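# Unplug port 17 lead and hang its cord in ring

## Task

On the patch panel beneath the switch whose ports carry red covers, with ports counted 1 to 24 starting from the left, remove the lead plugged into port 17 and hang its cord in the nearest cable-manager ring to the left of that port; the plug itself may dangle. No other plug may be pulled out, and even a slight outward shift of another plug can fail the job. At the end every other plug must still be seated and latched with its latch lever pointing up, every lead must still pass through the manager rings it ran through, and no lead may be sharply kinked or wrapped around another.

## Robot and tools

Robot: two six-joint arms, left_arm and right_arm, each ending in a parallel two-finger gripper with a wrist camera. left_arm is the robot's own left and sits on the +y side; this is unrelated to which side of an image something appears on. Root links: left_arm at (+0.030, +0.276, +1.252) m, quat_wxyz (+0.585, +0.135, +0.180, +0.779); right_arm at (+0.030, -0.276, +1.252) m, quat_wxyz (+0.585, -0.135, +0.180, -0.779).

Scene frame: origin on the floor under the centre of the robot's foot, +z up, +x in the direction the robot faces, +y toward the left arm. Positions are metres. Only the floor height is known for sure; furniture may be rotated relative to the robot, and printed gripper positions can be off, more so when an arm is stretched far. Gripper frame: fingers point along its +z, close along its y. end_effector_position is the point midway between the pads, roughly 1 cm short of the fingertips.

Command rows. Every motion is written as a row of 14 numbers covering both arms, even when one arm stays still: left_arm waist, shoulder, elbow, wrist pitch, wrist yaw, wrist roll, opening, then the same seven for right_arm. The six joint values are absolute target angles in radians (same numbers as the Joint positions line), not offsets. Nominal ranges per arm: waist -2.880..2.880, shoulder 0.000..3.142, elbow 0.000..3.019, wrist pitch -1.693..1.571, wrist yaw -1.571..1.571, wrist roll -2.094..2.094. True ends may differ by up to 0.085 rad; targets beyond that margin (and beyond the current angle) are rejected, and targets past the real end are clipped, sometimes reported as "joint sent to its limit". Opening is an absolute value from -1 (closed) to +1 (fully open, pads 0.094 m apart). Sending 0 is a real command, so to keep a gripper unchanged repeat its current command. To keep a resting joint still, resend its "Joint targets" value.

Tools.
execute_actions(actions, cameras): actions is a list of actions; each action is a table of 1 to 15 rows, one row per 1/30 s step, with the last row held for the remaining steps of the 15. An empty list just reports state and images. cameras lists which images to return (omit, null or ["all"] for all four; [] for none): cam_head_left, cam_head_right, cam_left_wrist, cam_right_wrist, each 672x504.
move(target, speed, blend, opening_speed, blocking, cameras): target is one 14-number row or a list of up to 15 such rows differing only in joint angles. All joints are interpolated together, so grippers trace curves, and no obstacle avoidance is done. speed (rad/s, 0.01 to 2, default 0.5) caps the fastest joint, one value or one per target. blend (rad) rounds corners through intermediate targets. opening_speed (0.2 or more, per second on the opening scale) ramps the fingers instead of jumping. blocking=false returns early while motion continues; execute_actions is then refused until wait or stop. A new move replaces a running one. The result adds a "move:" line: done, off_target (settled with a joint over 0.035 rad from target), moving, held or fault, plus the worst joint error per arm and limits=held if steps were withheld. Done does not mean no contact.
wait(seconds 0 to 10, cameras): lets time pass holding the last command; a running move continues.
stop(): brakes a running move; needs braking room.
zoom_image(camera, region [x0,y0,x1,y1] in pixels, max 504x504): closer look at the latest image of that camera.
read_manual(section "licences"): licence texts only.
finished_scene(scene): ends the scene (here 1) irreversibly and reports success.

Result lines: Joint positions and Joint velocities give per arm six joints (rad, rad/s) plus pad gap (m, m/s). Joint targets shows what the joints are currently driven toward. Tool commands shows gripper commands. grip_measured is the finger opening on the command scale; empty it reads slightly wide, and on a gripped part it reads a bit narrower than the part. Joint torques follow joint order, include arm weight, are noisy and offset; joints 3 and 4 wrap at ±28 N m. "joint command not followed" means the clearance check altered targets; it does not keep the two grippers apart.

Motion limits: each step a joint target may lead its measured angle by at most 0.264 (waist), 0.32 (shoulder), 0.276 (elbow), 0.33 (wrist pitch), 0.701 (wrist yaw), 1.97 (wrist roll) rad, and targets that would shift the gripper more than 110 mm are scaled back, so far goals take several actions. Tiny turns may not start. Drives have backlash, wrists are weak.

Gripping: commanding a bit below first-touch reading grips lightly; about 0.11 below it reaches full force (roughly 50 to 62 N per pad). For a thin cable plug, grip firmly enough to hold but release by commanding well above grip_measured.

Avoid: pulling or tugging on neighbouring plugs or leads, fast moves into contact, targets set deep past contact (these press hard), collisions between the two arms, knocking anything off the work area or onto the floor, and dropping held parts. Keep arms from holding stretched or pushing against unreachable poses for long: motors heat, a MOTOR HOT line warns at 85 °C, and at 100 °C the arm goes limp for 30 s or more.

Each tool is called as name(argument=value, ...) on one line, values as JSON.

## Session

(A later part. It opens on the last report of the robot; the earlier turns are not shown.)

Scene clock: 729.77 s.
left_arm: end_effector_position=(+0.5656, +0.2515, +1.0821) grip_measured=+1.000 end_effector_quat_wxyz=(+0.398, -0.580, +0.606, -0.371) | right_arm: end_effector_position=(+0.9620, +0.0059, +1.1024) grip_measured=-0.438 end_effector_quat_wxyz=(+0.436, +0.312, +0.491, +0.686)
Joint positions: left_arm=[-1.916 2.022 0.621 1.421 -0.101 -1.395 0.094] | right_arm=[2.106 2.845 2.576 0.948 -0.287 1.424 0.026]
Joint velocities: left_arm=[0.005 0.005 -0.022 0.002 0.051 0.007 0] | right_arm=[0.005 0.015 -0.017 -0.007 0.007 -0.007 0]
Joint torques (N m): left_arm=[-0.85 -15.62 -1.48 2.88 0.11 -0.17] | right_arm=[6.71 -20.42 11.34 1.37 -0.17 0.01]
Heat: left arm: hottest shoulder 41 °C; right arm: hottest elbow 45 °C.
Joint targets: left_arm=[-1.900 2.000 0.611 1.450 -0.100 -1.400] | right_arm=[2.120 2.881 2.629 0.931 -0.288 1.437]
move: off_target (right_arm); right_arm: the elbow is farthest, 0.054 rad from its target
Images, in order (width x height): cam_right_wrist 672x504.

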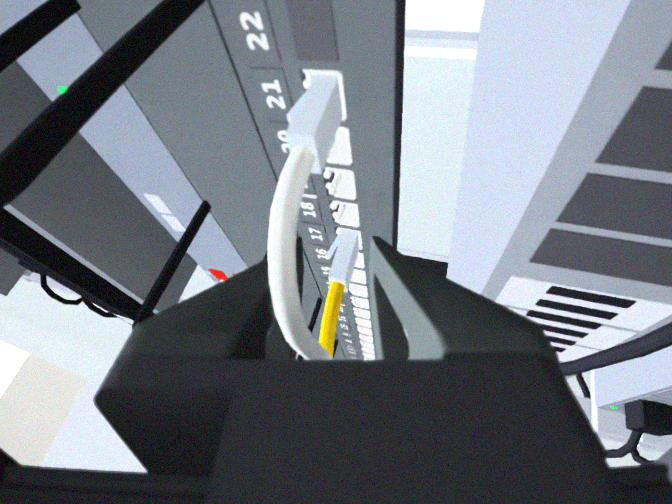

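move(target=[-1.9,2.0,0.611,1.45,-0.1,-1.4,1,2.123,2.890,2.642,0.925,-0.288,1.437,-0.5], speed=0.1, opening_speed=0.3, cameras=["cam_right_wrist"])

zoom_image(camera="cam_right_wrist", region=[260, 150, 440, 330])

Scene clock: 747.40 s.
left_arm: end_effector_position=(+0.5656, +0.2515, +1.0821) grip_measured=+1.000 end_effector_quat_wxyz=(+0.398, -0.580, +0.606, -0.371) | right_arm: end_effector_position=(+0.9624, +0.0074, +1.1030) grip_measured=-0.498 end_effector_quat_wxyz=(+0.436, +0.311, +0.490, +0.687)
Joint positions: left_arm=[-1.916 2.022 0.621 1.421 -0.101 -1.395 0.094] | right_arm=[2.108 2.853 2.591 0.944 -0.287 1.424 0.024]
Joint velocities: left_arm=[-0.005 -0.005 -0.007 -0.022 0.007 -0.051 0] | right_arm=[-0.015 -0.005 -0.012 0.007 -0.037 0.022 0.001]
Joint torques (N m): left_arm=[-1.2 -15.15 -1.42 2.82 0.11 -0.15] | right_arm=[6.24 -20.78 11.32 1.18 -0.08 0.01]
Heat: left arm: hottest shoulder 41 °C; right arm: hottest elbow 44 °C.
Joint targets: left_arm=[-1.900 2.000 0.611 1.450 -0.100 -1.400] | right_arm=[2.124 2.890 2.643 0.924 -0.288 1.437]
move: off_target (right_arm); right_arm: the elbow is farthest, 0.051 rad from its target
Images, in order (width x height): cam_right_wrist 672x504.

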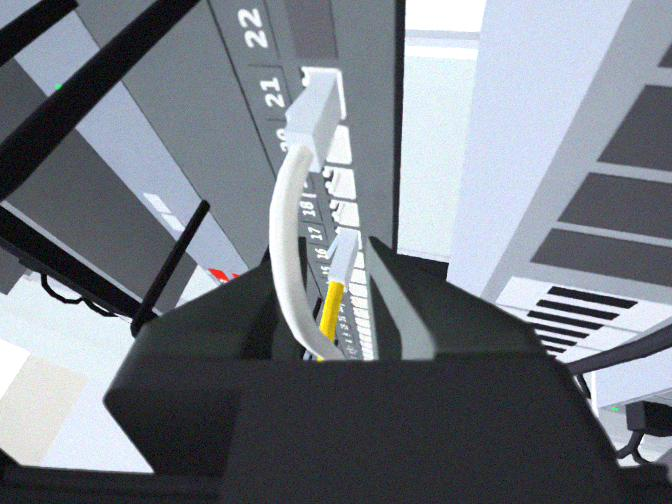

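Scaled by 2.800 from the camera's 672x504 image, which has a finer 960x720 frame.

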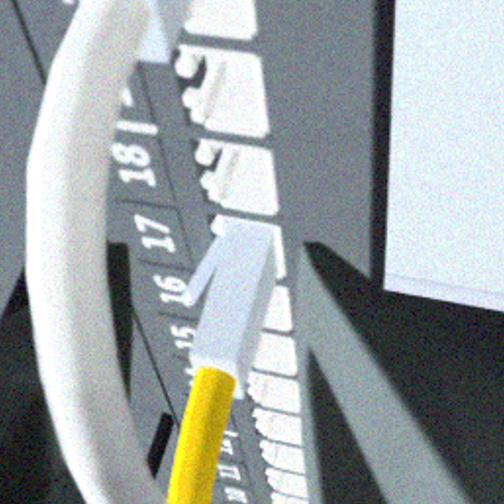

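move(target=[-1.9,2.0,0.611,1.45,-0.1,-1.4,1,2.123,2.890,2.642,0.925,-0.288,1.437,-0.72], speed=0.1, opening_speed=0.2, cameras=["cam_right_wrist"])

zoom_image(camera="cam_right_wrist", region=[260, 150, 440, 330])

Scene clock: 756.67 s.
left_arm: end_effector_position=(+0.5656, +0.2515, +1.0821) grip_measured=+1.000 end_effector_quat_wxyz=(+0.398, -0.580, +0.606, -0.371) | right_arm: end_effector_position=(+0.9626, +0.0085, +1.1049) grip_measured=-0.717 end_effector_quat_wxyz=(+0.437, +0.310, +0.489, +0.688)
Joint positions: left_arm=[-1.916 2.022 0.621 1.421 -0.101 -1.395 0.094] | right_arm=[2.109 2.853 2.594 0.944 -0.287 1.424 0.013]
Joint velocities: left_arm=[-0.005 -0.005 -0.002 0.007 0.022 0.022 0] | right_arm=[-0.005 -0.005 -0.002 -0.007 -0.022 -0.066 -0.001]
Joint torques (N m): left_arm=[-0.79 -15.15 -1.35 2.93 0.07 -0.14] | right_arm=[6.42 -20.95 11.04 1.32 -0.13 0.05]
Heat: left arm: hottest shoulder 41 °C; right arm: hottest elbow 46 °C.
Joint targets: left_arm=[-1.900 2.000 0.611 1.450 -0.100 -1.400] | right_arm=[2.124 2.890 2.642 0.925 -0.288 1.437]
move: off_target (right_arm); right_arm: the elbow is farthest, 0.048 rad from its target
Images, in order (width x height): cam_right_wrist 672x504.

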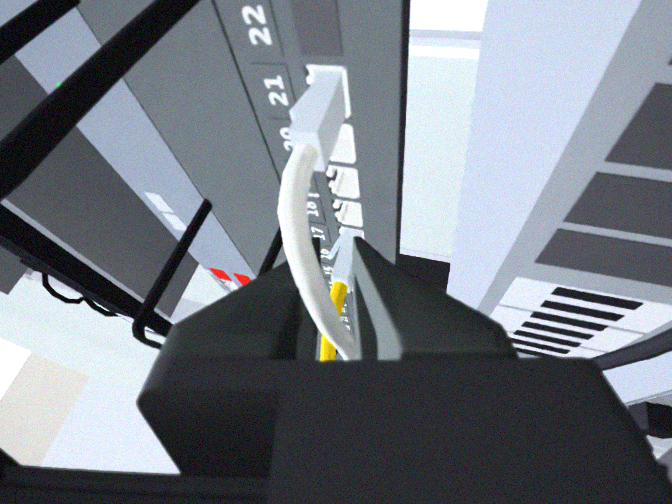

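Scaled by 2.800 from the camera's 672x504 image, which has a finer 960x720 frame.

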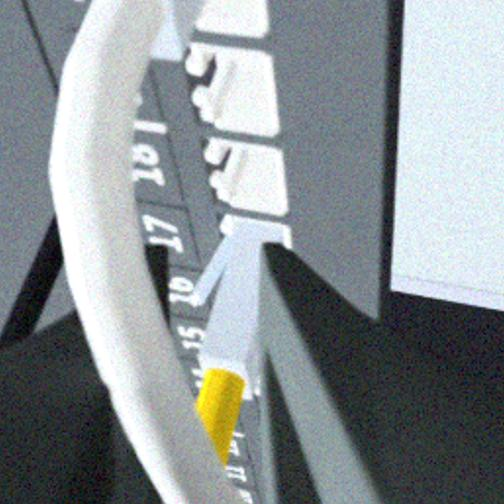

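move(target=[-1.9,2.0,0.611,1.45,-0.1,-1.4,1,2.123,2.894,2.642,0.907,-0.288,1.437,-0.72], speed=0.1, opening_speed=0.2, cameras=["cam_right_wrist"])

zoom_image(camera="cam_right_wrist", region=[260, 150, 440, 330])

Scene clock: 766.17 s.
left_arm: end_effector_position=(+0.5656, +0.2515, +1.0821) grip_measured=+1.000 end_effector_quat_wxyz=(+0.398, -0.580, +0.606, -0.371) | right_arm: end_effector_position=(+0.9634, +0.0091, +1.1033) grip_measured=-0.718 end_effector_quat_wxyz=(+0.434, +0.312, +0.492, +0.687)
Joint positions: left_arm=[-1.916 2.022 0.621 1.421 -0.101 -1.395 0.094] | right_arm=[2.109 2.853 2.596 0.933 -0.287 1.424 0.013]
Joint velocities: left_arm=[-0.034 -0.015 -0.012 -0.002 -0.051 -0.007 0] | right_arm=[-0.005 -0.005 0.002 -0.002 0.037 -0.066 0]
Joint torques (N m): left_arm=[-0.67 -15.09 -1.37 2.86 0.11 -0.14] | right_arm=[6.01 -20.37 10.96 0.91 -0.11 -0.02]
Heat: left arm: hottest shoulder 41 °C; right arm: hottest elbow 45 °C.
Joint targets: left_arm=[-1.900 2.000 0.611 1.450 -0.100 -1.400] | right_arm=[2.123 2.894 2.642 0.907 -0.288 1.437]
move: off_target (right_arm); right_arm: the elbow is farthest, 0.046 rad from its target
Images, in order (width x height): cam_right_wrist 672x504.

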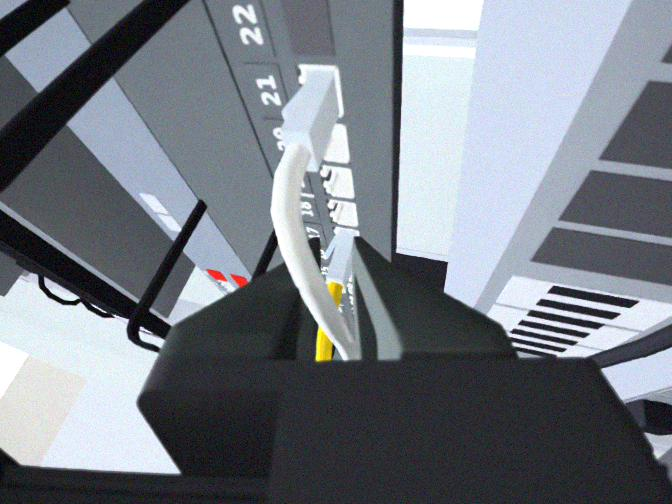

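Scaled by 2.800 from the camera's 672x504 image, which has a finer 960x720 frame.

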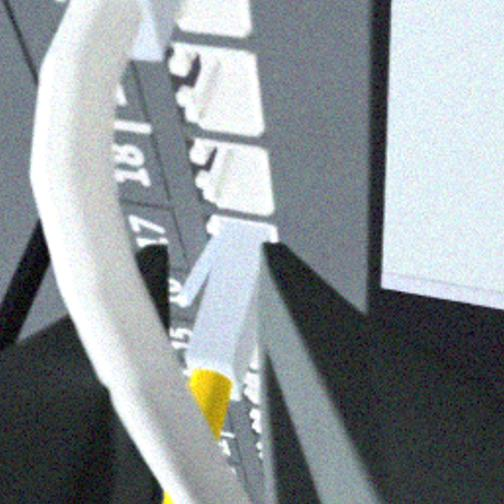

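move(target=[-1.9,2.0,0.611,1.45,-0.1,-1.4,1,2.123,2.894,2.642,0.907,-0.288,1.437,-0.95], speed=0.1, opening_speed=0.2, cameras=["cam_right_wrist"])

zoom_image(camera="cam_right_wrist", region=[260, 150, 440, 330])

Scene clock: 777.17 s.
left_arm: end_effector_position=(+0.5656, +0.2515, +1.0821) grip_measured=+1.000 end_effector_quat_wxyz=(+0.398, -0.580, +0.606, -0.371) | right_arm: end_effector_position=(+0.9636, +0.0102, +1.1053) grip_measured=-0.938 end_effector_quat_wxyz=(+0.438, +0.309, +0.492, +0.686)
Joint positions: left_arm=[-1.916 2.022 0.621 1.421 -0.101 -1.395 0.094] | right_arm=[2.111 2.853 2.599 0.933 -0.287 1.415 0.003]
Joint velocities: left_arm=[-0.015 -0.015 -0.012 -0.007 0.022 -0.037 0] | right_arm=[-0.005 -0.005 0.012 -0.007 -0.037 0.022 -0.001]
Joint torques (N m): left_arm=[-0.97 -15.33 -1.31 2.85 0.12 -0.15] | right_arm=[5.77 -20.31 10.56 0.9 -0.15 -0.01]
Heat: left arm: hottest shoulder 41 °C; right arm: hottest elbow 44 °C.
Joint targets: left_arm=[-1.900 2.000 0.611 1.450 -0.100 -1.400] | right_arm=[2.123 2.894 2.641 0.907 -0.288 1.428]
move: off_target (right_arm); right_arm: the elbow is farthest, 0.043 rad from its target
Images, in order (width x height): cam_right_wrist 672x504.

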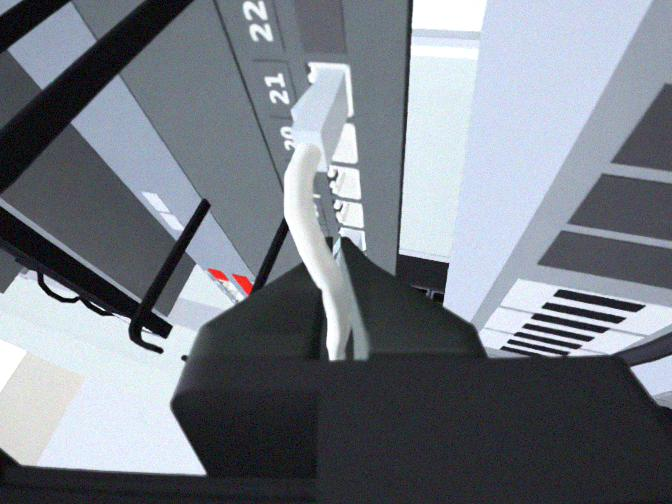

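Scaled by 2.800 from the camera's 672x504 image, which has a finer 960x720 frame.

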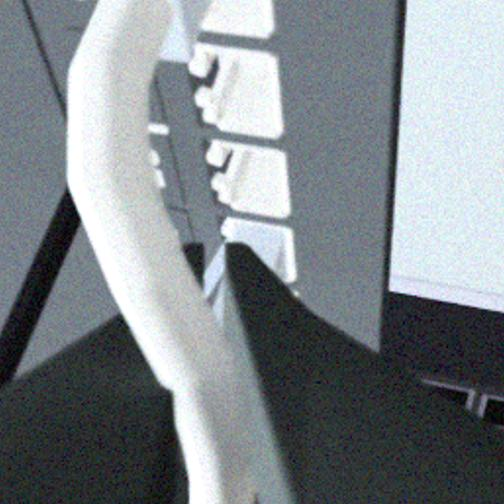

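move(target=[-1.9,2.0,0.611,1.45,-0.1,-1.4,1,2.123,2.894,2.642,0.907,-0.288,1.437,-0.5], speed=0.1, opening_speed=0.4, cameras=["cam_right_wrist"])

zoom_image(camera="cam_right_wrist", region=[260, 40, 440, 330])

zoom_image(camera="cam_head_left", region=[220, 265, 400, 380])

Scene clock: 795.33 s.
left_arm: end_effector_position=(+0.5656, +0.2515, +1.0821) grip_measured=+1.000 end_effector_quat_wxyz=(+0.398, -0.580, +0.606, -0.371) | right_arm: end_effector_position=(+0.9631, +0.0111, +1.1009) grip_measured=-0.502 end_effector_quat_wxyz=(+0.429, +0.315, +0.493, +0.688)
Joint positions: left_arm=[-1.916 2.022 0.621 1.421 -0.101 -1.395 0.094] | right_arm=[2.111 2.856 2.599 0.925 -0.287 1.43 0.023]
Joint velocities: left_arm=[-0.015 0.015 -0.002 -0.012 0.037 -0.022 0] | right_arm=[-0.005 0.005 0.002 -0.017 -0.11 0.066 0.001]
Joint torques (N m): left_arm=[-0.62 -15.44 -1.37 2.91 0.1 -0.17] | right_arm=[6.01 -20.84 10.73 1.39 -0.15 0.03]
Heat: left arm: hottest shoulder 41 °C; right arm: hottest elbow 45 °C.
Joint targets: left_arm=[-1.900 2.000 0.611 1.450 -0.100 -1.400] | right_arm=[2.123 2.894 2.642 0.907 -0.288 1.447]
move: off_target (right_arm); right_arm: the elbow is farthest, 0.043 rad from its target
Images, in order (width x height): cam_right_wrist 672x504.

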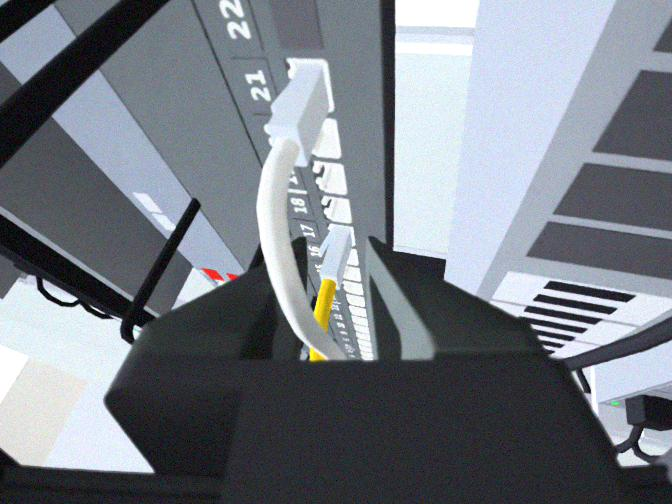

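Scaled by 1.738 from the camera's 672x504 image, which has a finer 960x720 frame.

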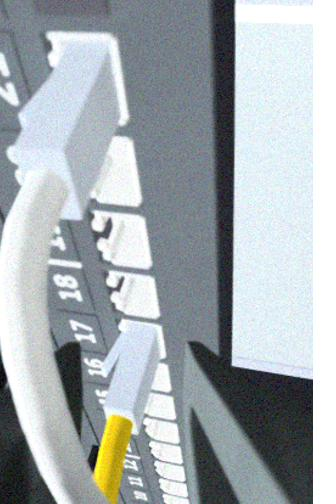

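This scene's latest camera images include none from cam_head_left. They are from: cam_right_wrist. cam_head_left's image comes with the result of a call that names it in "cameras".

move(target=[-1.9,2.0,0.611,1.45,-0.1,-1.4,1,2.137,2.964,2.797,0.821,-0.28,1.43,-0.5], speed=0.1)

zoom_image(camera="cam_right_wrist", region=[260, 40, 440, 330])

zoom_image(camera="cam_head_left", region=[260, 265, 420, 380])

Scene clock: 854.73 s.
left_arm: end_effector_position=(+0.5656, +0.2515, +1.0821) grip_measured=+1.000 end_effector_quat_wxyz=(+0.398, -0.580, +0.606, -0.371) | right_arm: end_effector_position=(+0.9704, +0.0197, +1.1008) grip_measured=-0.501 end_effector_quat_wxyz=(+0.426, +0.317, +0.494, +0.688)
Joint positions: left_arm=[-1.916 2.022 0.621 1.421 -0.101 -1.395 0.094] | right_arm=[2.118 2.925 2.746 0.843 -0.283 1.43 0.023]
Joint velocities: left_arm=[0.015 0.005 -0.002 0.002 -0.081 -0.022 0] | right_arm=[0.005 0.005 0.007 -0.002 0.007 -0.022 0]
Joint torques (N m): left_arm=[-0.56 -15.68 -1.4 2.92 0.07 -0.15] | right_arm=[6.65 -21.07 11.67 1.02 0.01 -0.11]
Heat: left arm: hottest shoulder 41 °C; right arm: hottest elbow 46 °C.
Joint targets: left_arm=[-1.900 2.000 0.611 1.450 -0.100 -1.400] | right_arm=[2.137 2.965 2.797 0.821 -0.280 1.430]
move: off_target (right_arm); right_arm: the elbow is farthest, 0.051 rad from its target

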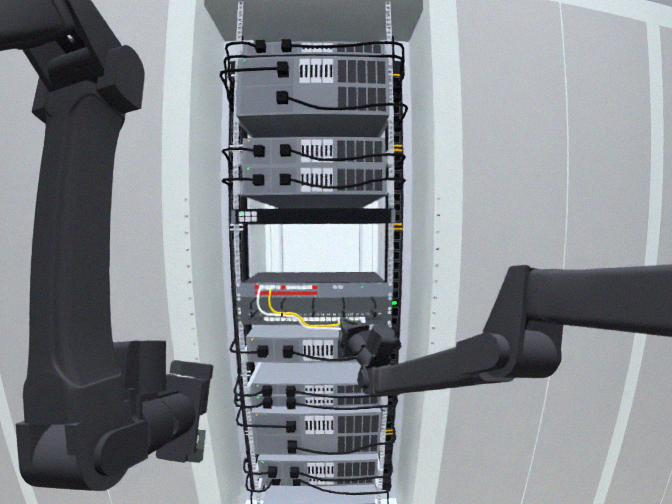

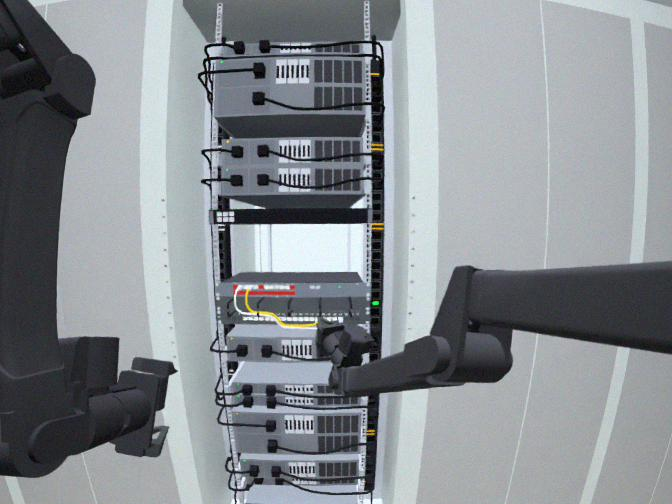

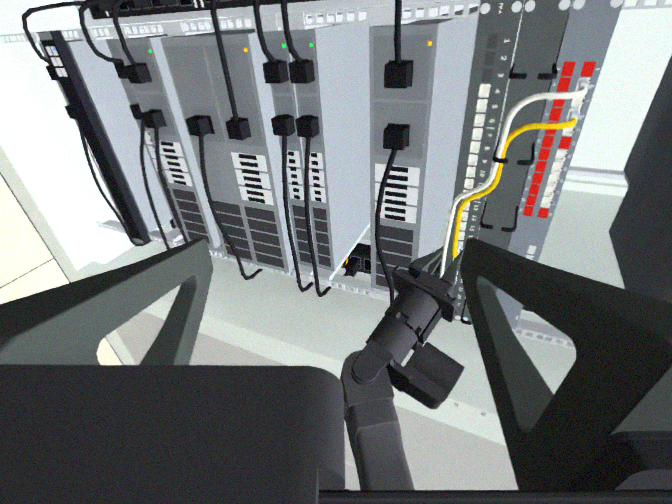

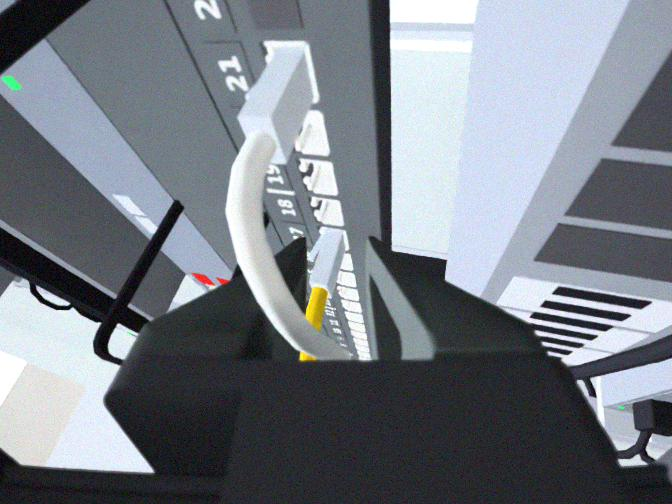

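Scaled by 1.738 from the camera's 672x504 image, which has a finer 960x720 frame.

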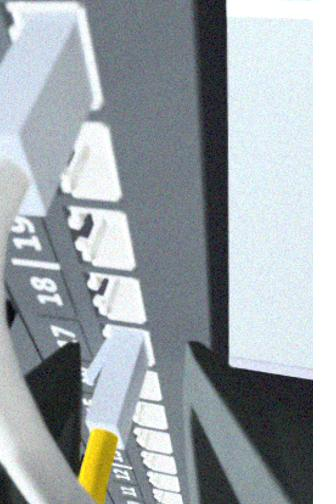

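Scaled by 3.150 from the camera's 672x504 image, which has a finer 960x720 frame.

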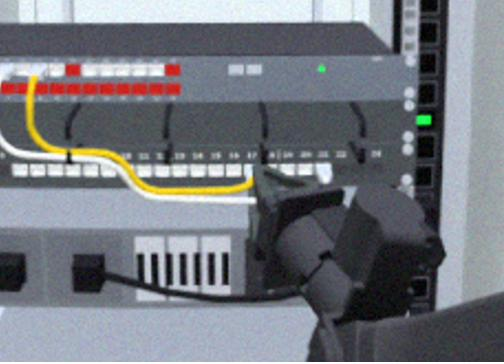

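move(target=[-1.9,2.0,0.611,1.45,-0.1,-1.4,1,2.137,2.846,2.635,0.741,-0.34,1.413,-0.54], speed=0.1, cameras=["cam_head_left","cam_right_wrist"])

zoom_image(camera="cam_right_wrist", region=[260, 40, 440, 330])

zoom_image(camera="cam_head_left", region=[310, 290, 400, 360])

Scene clock: 913.27 s.
left_arm: end_effector_position=(+0.5656, +0.2515, +1.0821) grip_measured=+1.000 end_effector_quat_wxyz=(+0.398, -0.580, +0.606, -0.371) | right_arm: end_effector_position=(+0.9722, +0.0290, +1.1000) grip_measured=-0.538 end_effector_quat_wxyz=(+0.389, +0.310, +0.529, +0.688)
Joint positions: left_arm=[-1.916 2.022 0.621 1.421 -0.101 -1.395 0.094] | right_arm=[2.115 2.856 2.651 0.787 -0.352 1.429 0.022]
Joint velocities: left_arm=[-0.005 -0.005 -0.007 -0.007 0.022 -0.022 0] | right_arm=[0.005 -0.005 -0.002 -0.012 -0.007 0.022 -0.001]
Joint torques (N m): left_arm=[-0.79 -15.33 -1.43 2.84 0.09 -0.15] | right_arm=[7.36 -24.82 6.91 0.34 0 -0.35]
Heat: left arm: hottest shoulder 41 °C; right arm: hottest elbow 45 °C.
Joint targets: left_arm=[-1.900 2.000 0.611 1.450 -0.100 -1.400] | right_arm=[2.136 2.846 2.635 0.741 -0.349 1.413]
move: off_target (right_arm); right_arm: the wrist pitch is farthest, 0.046 rad from its target
Images, in order (width x height): cam_head_left 672x504, cam_right_wrist 672x504.

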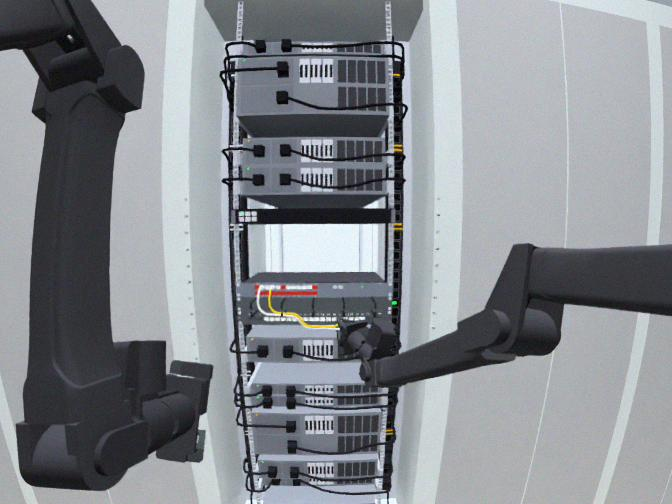

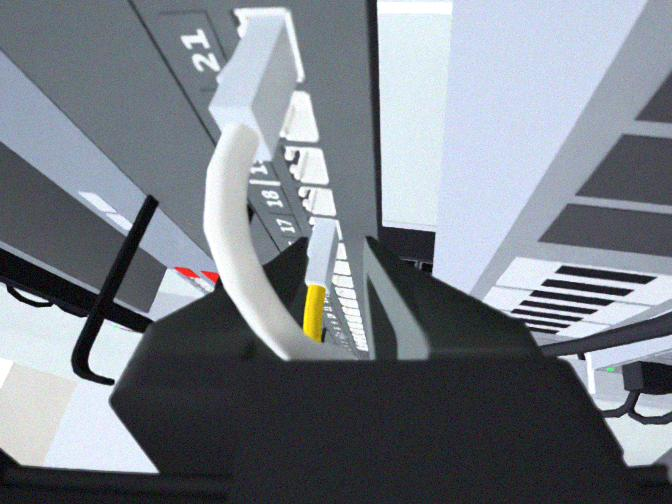

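Scaled by 1.738 from the camera's 672x504 image, which has a finer 960x720 frame.

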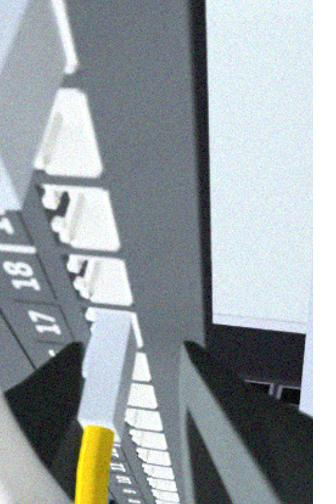

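Scaled by 5.600 from the camera's 672x504 image, which has a finer 960x720 frame.

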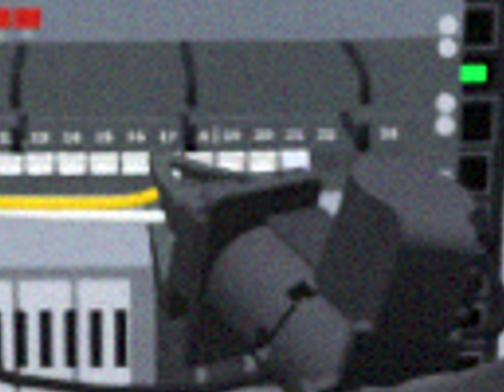

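move(target=[-1.9,2.0,0.611,1.45,-0.1,-1.4,1,2.137,2.832,2.635,0.76,-0.34,1.413,-0.54], speed=0.1, cameras=["cam_right_wrist"])

zoom_image(camera="cam_right_wrist", region=[260, 150, 440, 330])

Scene clock: 931.27 s.
left_arm: end_effector_position=(+0.5656, +0.2515, +1.0821) grip_measured=+1.000 end_effector_quat_wxyz=(+0.398, -0.580, +0.606, -0.371) | right_arm: end_effector_position=(+0.9726, +0.0287, +1.1008) grip_measured=-0.538 end_effector_quat_wxyz=(+0.389, +0.311, +0.530, +0.687)
Joint positions: left_arm=[-1.916 2.022 0.621 1.421 -0.101 -1.395 0.094] | right_arm=[2.115 2.851 2.645 0.787 -0.35 1.429 0.022]
Joint velocities: left_arm=[0.005 -0.005 -0.002 -0.002 -0.037 -0.037 0] | right_arm=[-0.005 -0.005 0.002 -0.002 -0.051 0.037 0.001]
Joint torques (N m): left_arm=[-0.73 -15.62 -1.39 2.93 0.11 -0.17] | right_arm=[6.65 -25.7 7.28 0.85 0.34 -0.32]
Heat: left arm: hottest shoulder 41 °C; right arm: hottest elbow 44 °C.
Joint targets: left_arm=[-1.900 2.000 0.611 1.450 -0.100 -1.400] | right_arm=[2.137 2.831 2.634 0.760 -0.339 1.414]
move: done
Images, in order (width x height): cam_right_wrist 672x504.

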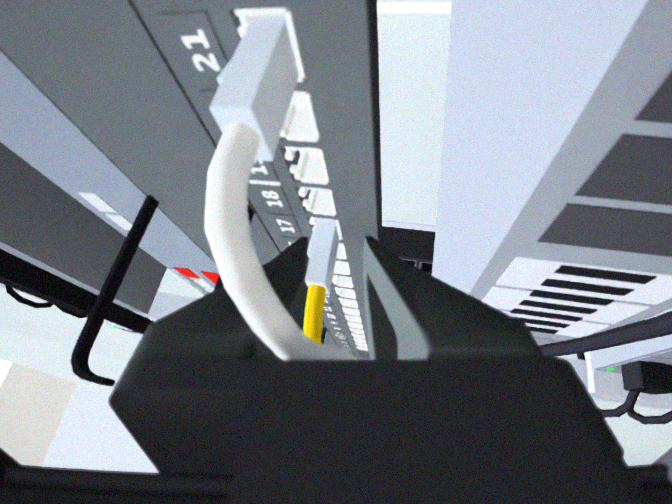

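Scaled by 2.800 from the camera's 672x504 image, which has a finer 960x720 frame.

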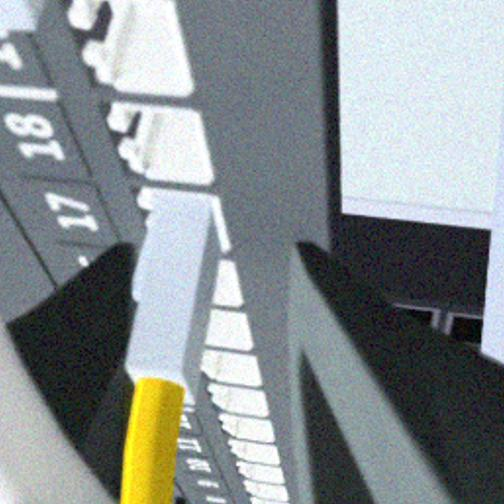

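move(target=[-1.9,2.0,0.611,1.45,-0.1,-1.4,1,2.137,2.815,2.625,0.77,-0.34,1.413,-0.54], speed=0.1, cameras=["cam_right_wrist"])

zoom_image(camera="cam_right_wrist", region=[260, 150, 440, 330])

Scene clock: 942.03 s.
left_arm: end_effector_position=(+0.5656, +0.2515, +1.0821) grip_measured=+1.000 end_effector_quat_wxyz=(+0.398, -0.580, +0.606, -0.371) | right_arm: end_effector_position=(+0.9726, +0.0286, +1.1011) grip_measured=-0.538 end_effector_quat_wxyz=(+0.388, +0.311, +0.531, +0.686)
Joint positions: left_arm=[-1.916 2.022 0.621 1.421 -0.101 -1.395 0.094] | right_arm=[2.115 2.844 2.633 0.787 -0.35 1.426 0.022]
Joint velocities: left_arm=[-0.005 0.005 -0.007 -0.012 0.037 0.037 0] | right_arm=[-0.015 -0.005 0.007 -0.002 0.022 -0.022 0]
Joint torques (N m): left_arm=[-0.5 -15.68 -1.35 2.76 0.11 -0.18] | right_arm=[7.06 -26.29 7.46 1.36 0.32 -0.23]
Heat: left arm: hottest shoulder 41 °C; right arm: hottest shoulder 45 °C.
Joint targets: left_arm=[-1.900 2.000 0.611 1.450 -0.100 -1.400] | right_arm=[2.137 2.816 2.626 0.770 -0.341 1.412]
move: done
Images, in order (width x height): cam_right_wrist 672x504.

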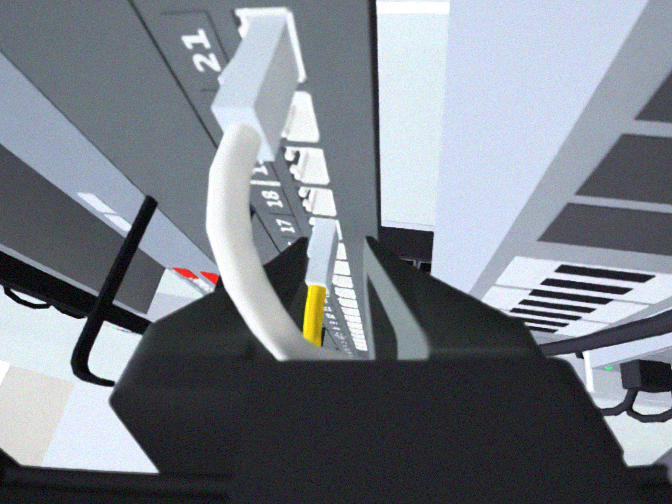

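Scaled by 2.800 from the camera's 672x504 image, which has a finer 960x720 frame.

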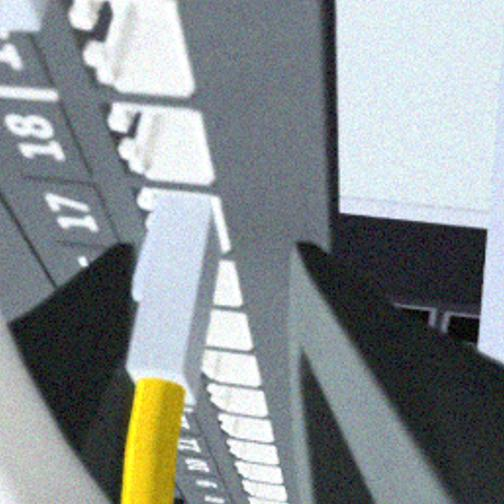

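move(target=[-1.9,2.0,0.611,1.45,-0.1,-1.4,1,2.137,2.80,2.63,0.81,-0.34,1.413,-0.54], speed=0.1, cameras=["cam_right_wrist"])

zoom_image(camera="cam_right_wrist", region=[260, 150, 440, 330])

Scene clock: 954.57 s.
left_arm: end_effector_position=(+0.5656, +0.2515, +1.0821) grip_measured=+1.000 end_effector_quat_wxyz=(+0.398, -0.580, +0.606, -0.371) | right_arm: end_effector_position=(+0.9728, +0.0301, +1.1047) grip_measured=-0.538 end_effector_quat_wxyz=(+0.390, +0.311, +0.529, +0.687)
Joint positions: left_arm=[-1.916 2.022 0.621 1.421 -0.101 -1.395 0.094] | right_arm=[2.118 2.841 2.631 0.792 -0.346 1.426 0.022]
Joint velocities: left_arm=[-0.005 -0.005 -0.002 0.002 -0.095 -0.066 0] | right_arm=[-0.005 -0.005 -0.002 0.002 0.007 0.007 0.001]
Joint torques (N m): left_arm=[-0.62 -15.74 -1.36 2.82 0.07 -0.13] | right_arm=[6.83 -27.93 7.65 2.82 0.17 -0.3]
Heat: left arm: hottest shoulder 41 °C; right arm: hottest shoulder 45 °C.
Joint targets: left_arm=[-1.900 2.000 0.611 1.450 -0.100 -1.400] | right_arm=[2.138 2.799 2.629 0.810 -0.339 1.413]
move: off_target (right_arm); right_arm: the shoulder is farthest, 0.041 rad from its target
Images, in order (width x height): cam_right_wrist 672x504.

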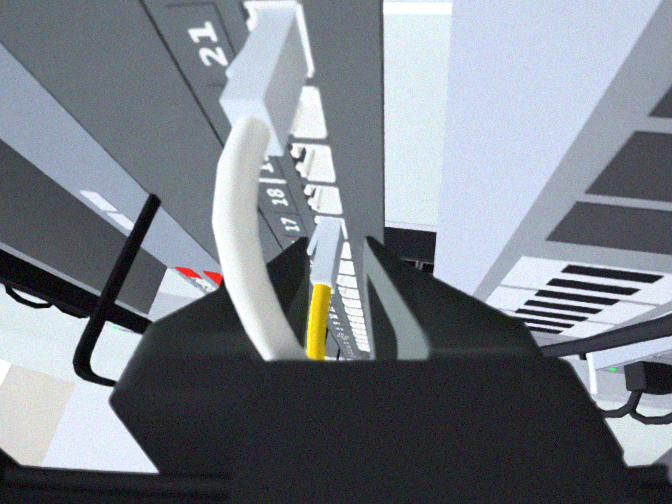

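Scaled by 2.800 from the camera's 672x504 image, which has a finer 960x720 frame.

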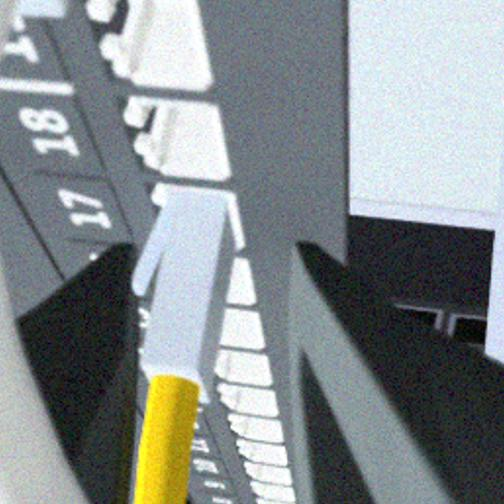

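move(target=[-1.9,2.0,0.611,1.45,-0.1,-1.4,1,2.137,2.79,2.63,0.832,-0.34,1.413,-0.54], speed=0.1, cameras=["cam_right_wrist"])

zoom_image(camera="cam_right_wrist", region=[260, 150, 440, 330])

Scene clock: 962.40 s.
left_arm: end_effector_position=(+0.5656, +0.2515, +1.0821) grip_measured=+1.000 end_effector_quat_wxyz=(+0.398, -0.580, +0.606, -0.371) | right_arm: end_effector_position=(+0.9725, +0.0317, +1.1109) grip_measured=-0.538 end_effector_quat_wxyz=(+0.394, +0.307, +0.524, +0.690)
Joint positions: left_arm=[-1.916 2.022 0.621 1.421 -0.101 -1.395 0.094] | right_arm=[2.121 2.838 2.631 0.804 -0.346 1.426 0.022]
Joint velocities: left_arm=[-0.015 -0.005 -0.007 -0.007 -0.007 -0.037 0] | right_arm=[-0.005 0.005 -0.007 0.002 -0.022 -0.007 0]
Joint torques (N m): left_arm=[-0.56 -15.74 -1.4 2.81 0.08 -0.16] | right_arm=[5.66 -28.22 8.05 3.49 0.18 -0.28]
Heat: left arm: hottest shoulder 41 °C; right arm: hottest shoulder 46 °C.
Joint targets: left_arm=[-1.900 2.000 0.611 1.450 -0.100 -1.400] | right_arm=[2.137 2.790 2.630 0.831 -0.340 1.413]
move: off_target (right_arm); right_arm: the shoulder is farthest, 0.048 rad from its target
Images, in order (width x height): cam_right_wrist 672x504.

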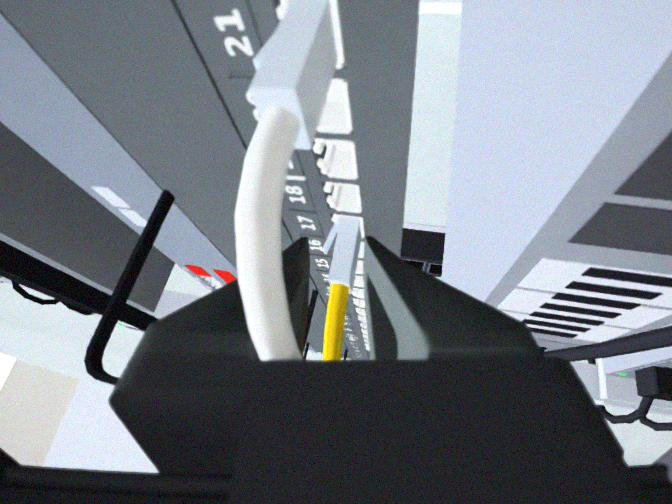

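Scaled by 2.800 from the camera's 672x504 image, which has a finer 960x720 frame.

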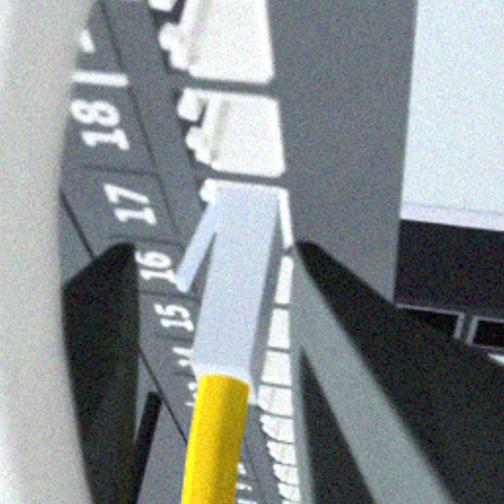

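move(target=[-1.9,2.0,0.611,1.45,-0.1,-1.4,1,2.137,2.80,2.63,0.81,-0.34,1.413,-0.72], speed=0.1, opening_speed=0.2, cameras=["cam_head_left","cam_right_wrist"])

zoom_image(camera="cam_right_wrist", region=[260, 150, 440, 330])

zoom_image(camera="cam_head_left", region=[310, 290, 400, 360])

Scene clock: 972.73 s.
left_arm: end_effector_position=(+0.5656, +0.2515, +1.0821) grip_measured=+1.000 end_effector_quat_wxyz=(+0.398, -0.580, +0.606, -0.371) | right_arm: end_effector_position=(+0.9724, +0.0318, +1.1095) grip_measured=-0.716 end_effector_quat_wxyz=(+0.395, +0.311, +0.523, +0.688)
Joint positions: left_arm=[-1.916 2.022 0.621 1.421 -0.101 -1.395 0.094] | right_arm=[2.123 2.836 2.625 0.806 -0.335 1.426 0.013]
Joint velocities: left_arm=[-0.005 0.005 -0.007 0.007 -0.037 0.007 0] | right_arm=[-0.015 0.005 -0.007 0.007 -0.007 -0.051 0]
Joint torques (N m): left_arm=[-0.79 -15.56 -1.4 2.92 0.11 -0.14] | right_arm=[5.83 -27.58 8.39 2.43 -0.06 -0.29]
Heat: left arm: hottest shoulder 41 °C; right arm: hottest shoulder 48 °C.
Joint targets: left_arm=[-1.900 2.000 0.611 1.450 -0.100 -1.400] | right_arm=[2.137 2.800 2.630 0.811 -0.333 1.413]
move: off_target (right_arm); right_arm: the shoulder is farthest, 0.036 rad from its target
Images, in order (width x height): cam_head_left 672x504, cam_right_wrist 672x504.

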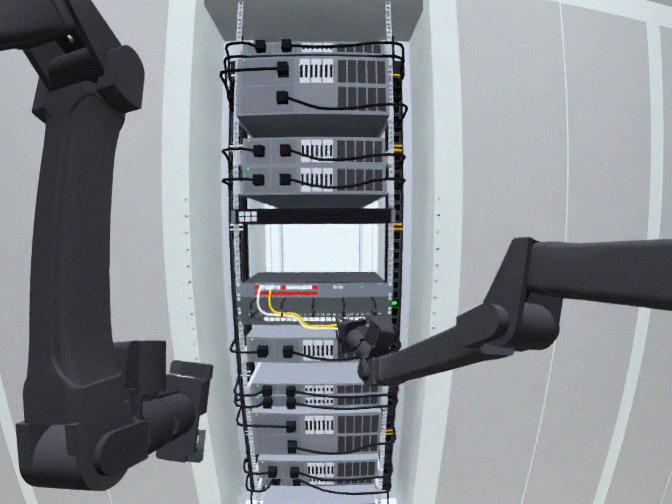

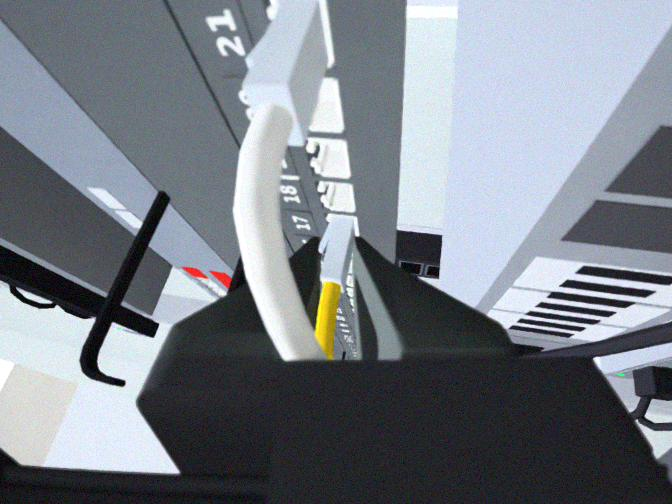

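Scaled by 2.800 from the camera's 672x504 image, which has a finer 960x720 frame.

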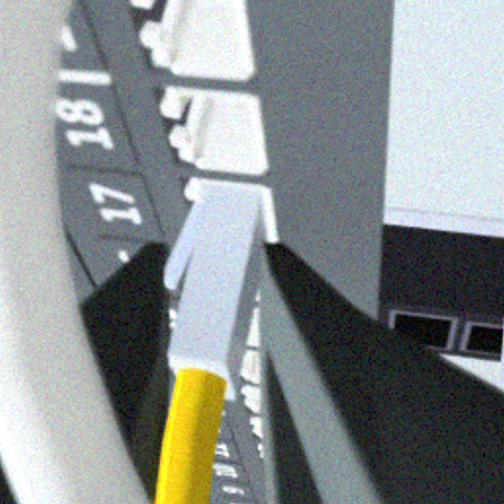

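Scaled by 5.600 from the camera's 672x504 image, which has a finer 960x720 frame.

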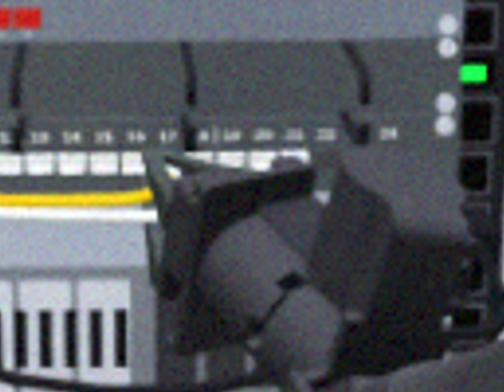

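move(target=[-1.9,2.0,0.611,1.45,-0.1,-1.4,1,2.137,2.80,2.63,0.81,-0.34,1.413,-0.95], speed=0.1, opening_speed=0.2, cameras=["cam_head_left","cam_right_wrist"])

zoom_image(camera="cam_right_wrist", region=[260, 150, 440, 330])

Scene clock: 980.13 s.
left_arm: end_effector_position=(+0.5656, +0.2515, +1.0821) grip_measured=+1.000 end_effector_quat_wxyz=(+0.398, -0.580, +0.606, -0.371) | right_arm: end_effector_position=(+0.9726, +0.0322, +1.1081) grip_measured=-0.824 end_effector_quat_wxyz=(+0.393, +0.312, +0.525, +0.687)
Joint positions: left_arm=[-1.916 2.022 0.621 1.421 -0.101 -1.395 0.094] | right_arm=[2.123 2.836 2.625 0.8 -0.335 1.426 0.008]
Joint velocities: left_arm=[0.005 -0.005 -0.007 0.002 -0.007 -0.037 0] | right_arm=[-0.005 0.015 -0.022 0.012 0.022 -0.037 -0.001]
Joint torques (N m): left_arm=[-0.67 -15.5 -1.35 2.88 0.11 -0.16] | right_arm=[5.89 -26.99 8.18 2.65 -0.33 -0.22]
Heat: left arm: hottest shoulder 41 °C; right arm: hottest shoulder 49 °C.
Joint targets: left_arm=[-1.900 2.000 0.611 1.450 -0.100 -1.400] | right_arm=[2.137 2.800 2.630 0.809 -0.340 1.413]
move: off_target (right_arm); right_arm: the shoulder is farthest, 0.036 rad from its target
Images, in order (width x height): cam_head_left 672x504, cam_right_wrist 672x504.

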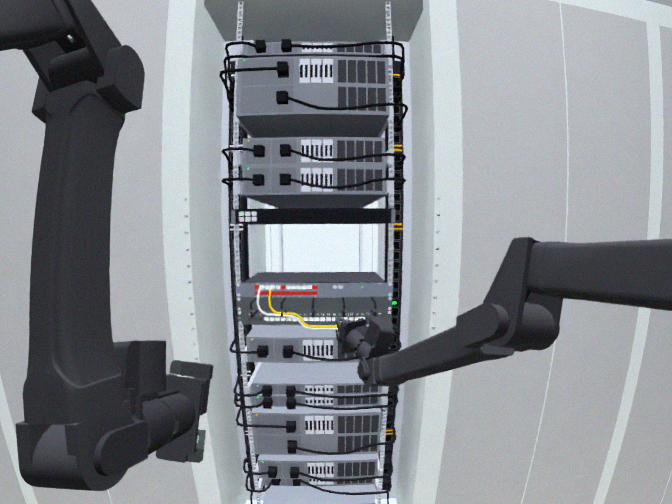

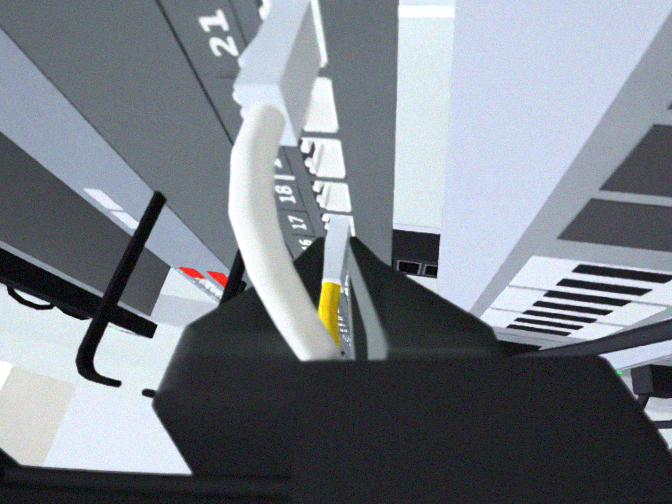

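Scaled by 2.800 from the camera's 672x504 image, which has a finer 960x720 frame.

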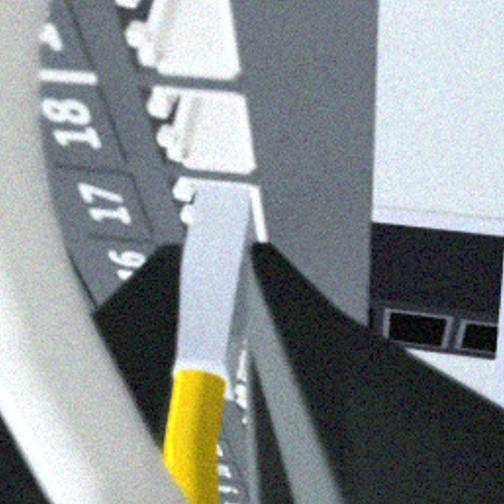

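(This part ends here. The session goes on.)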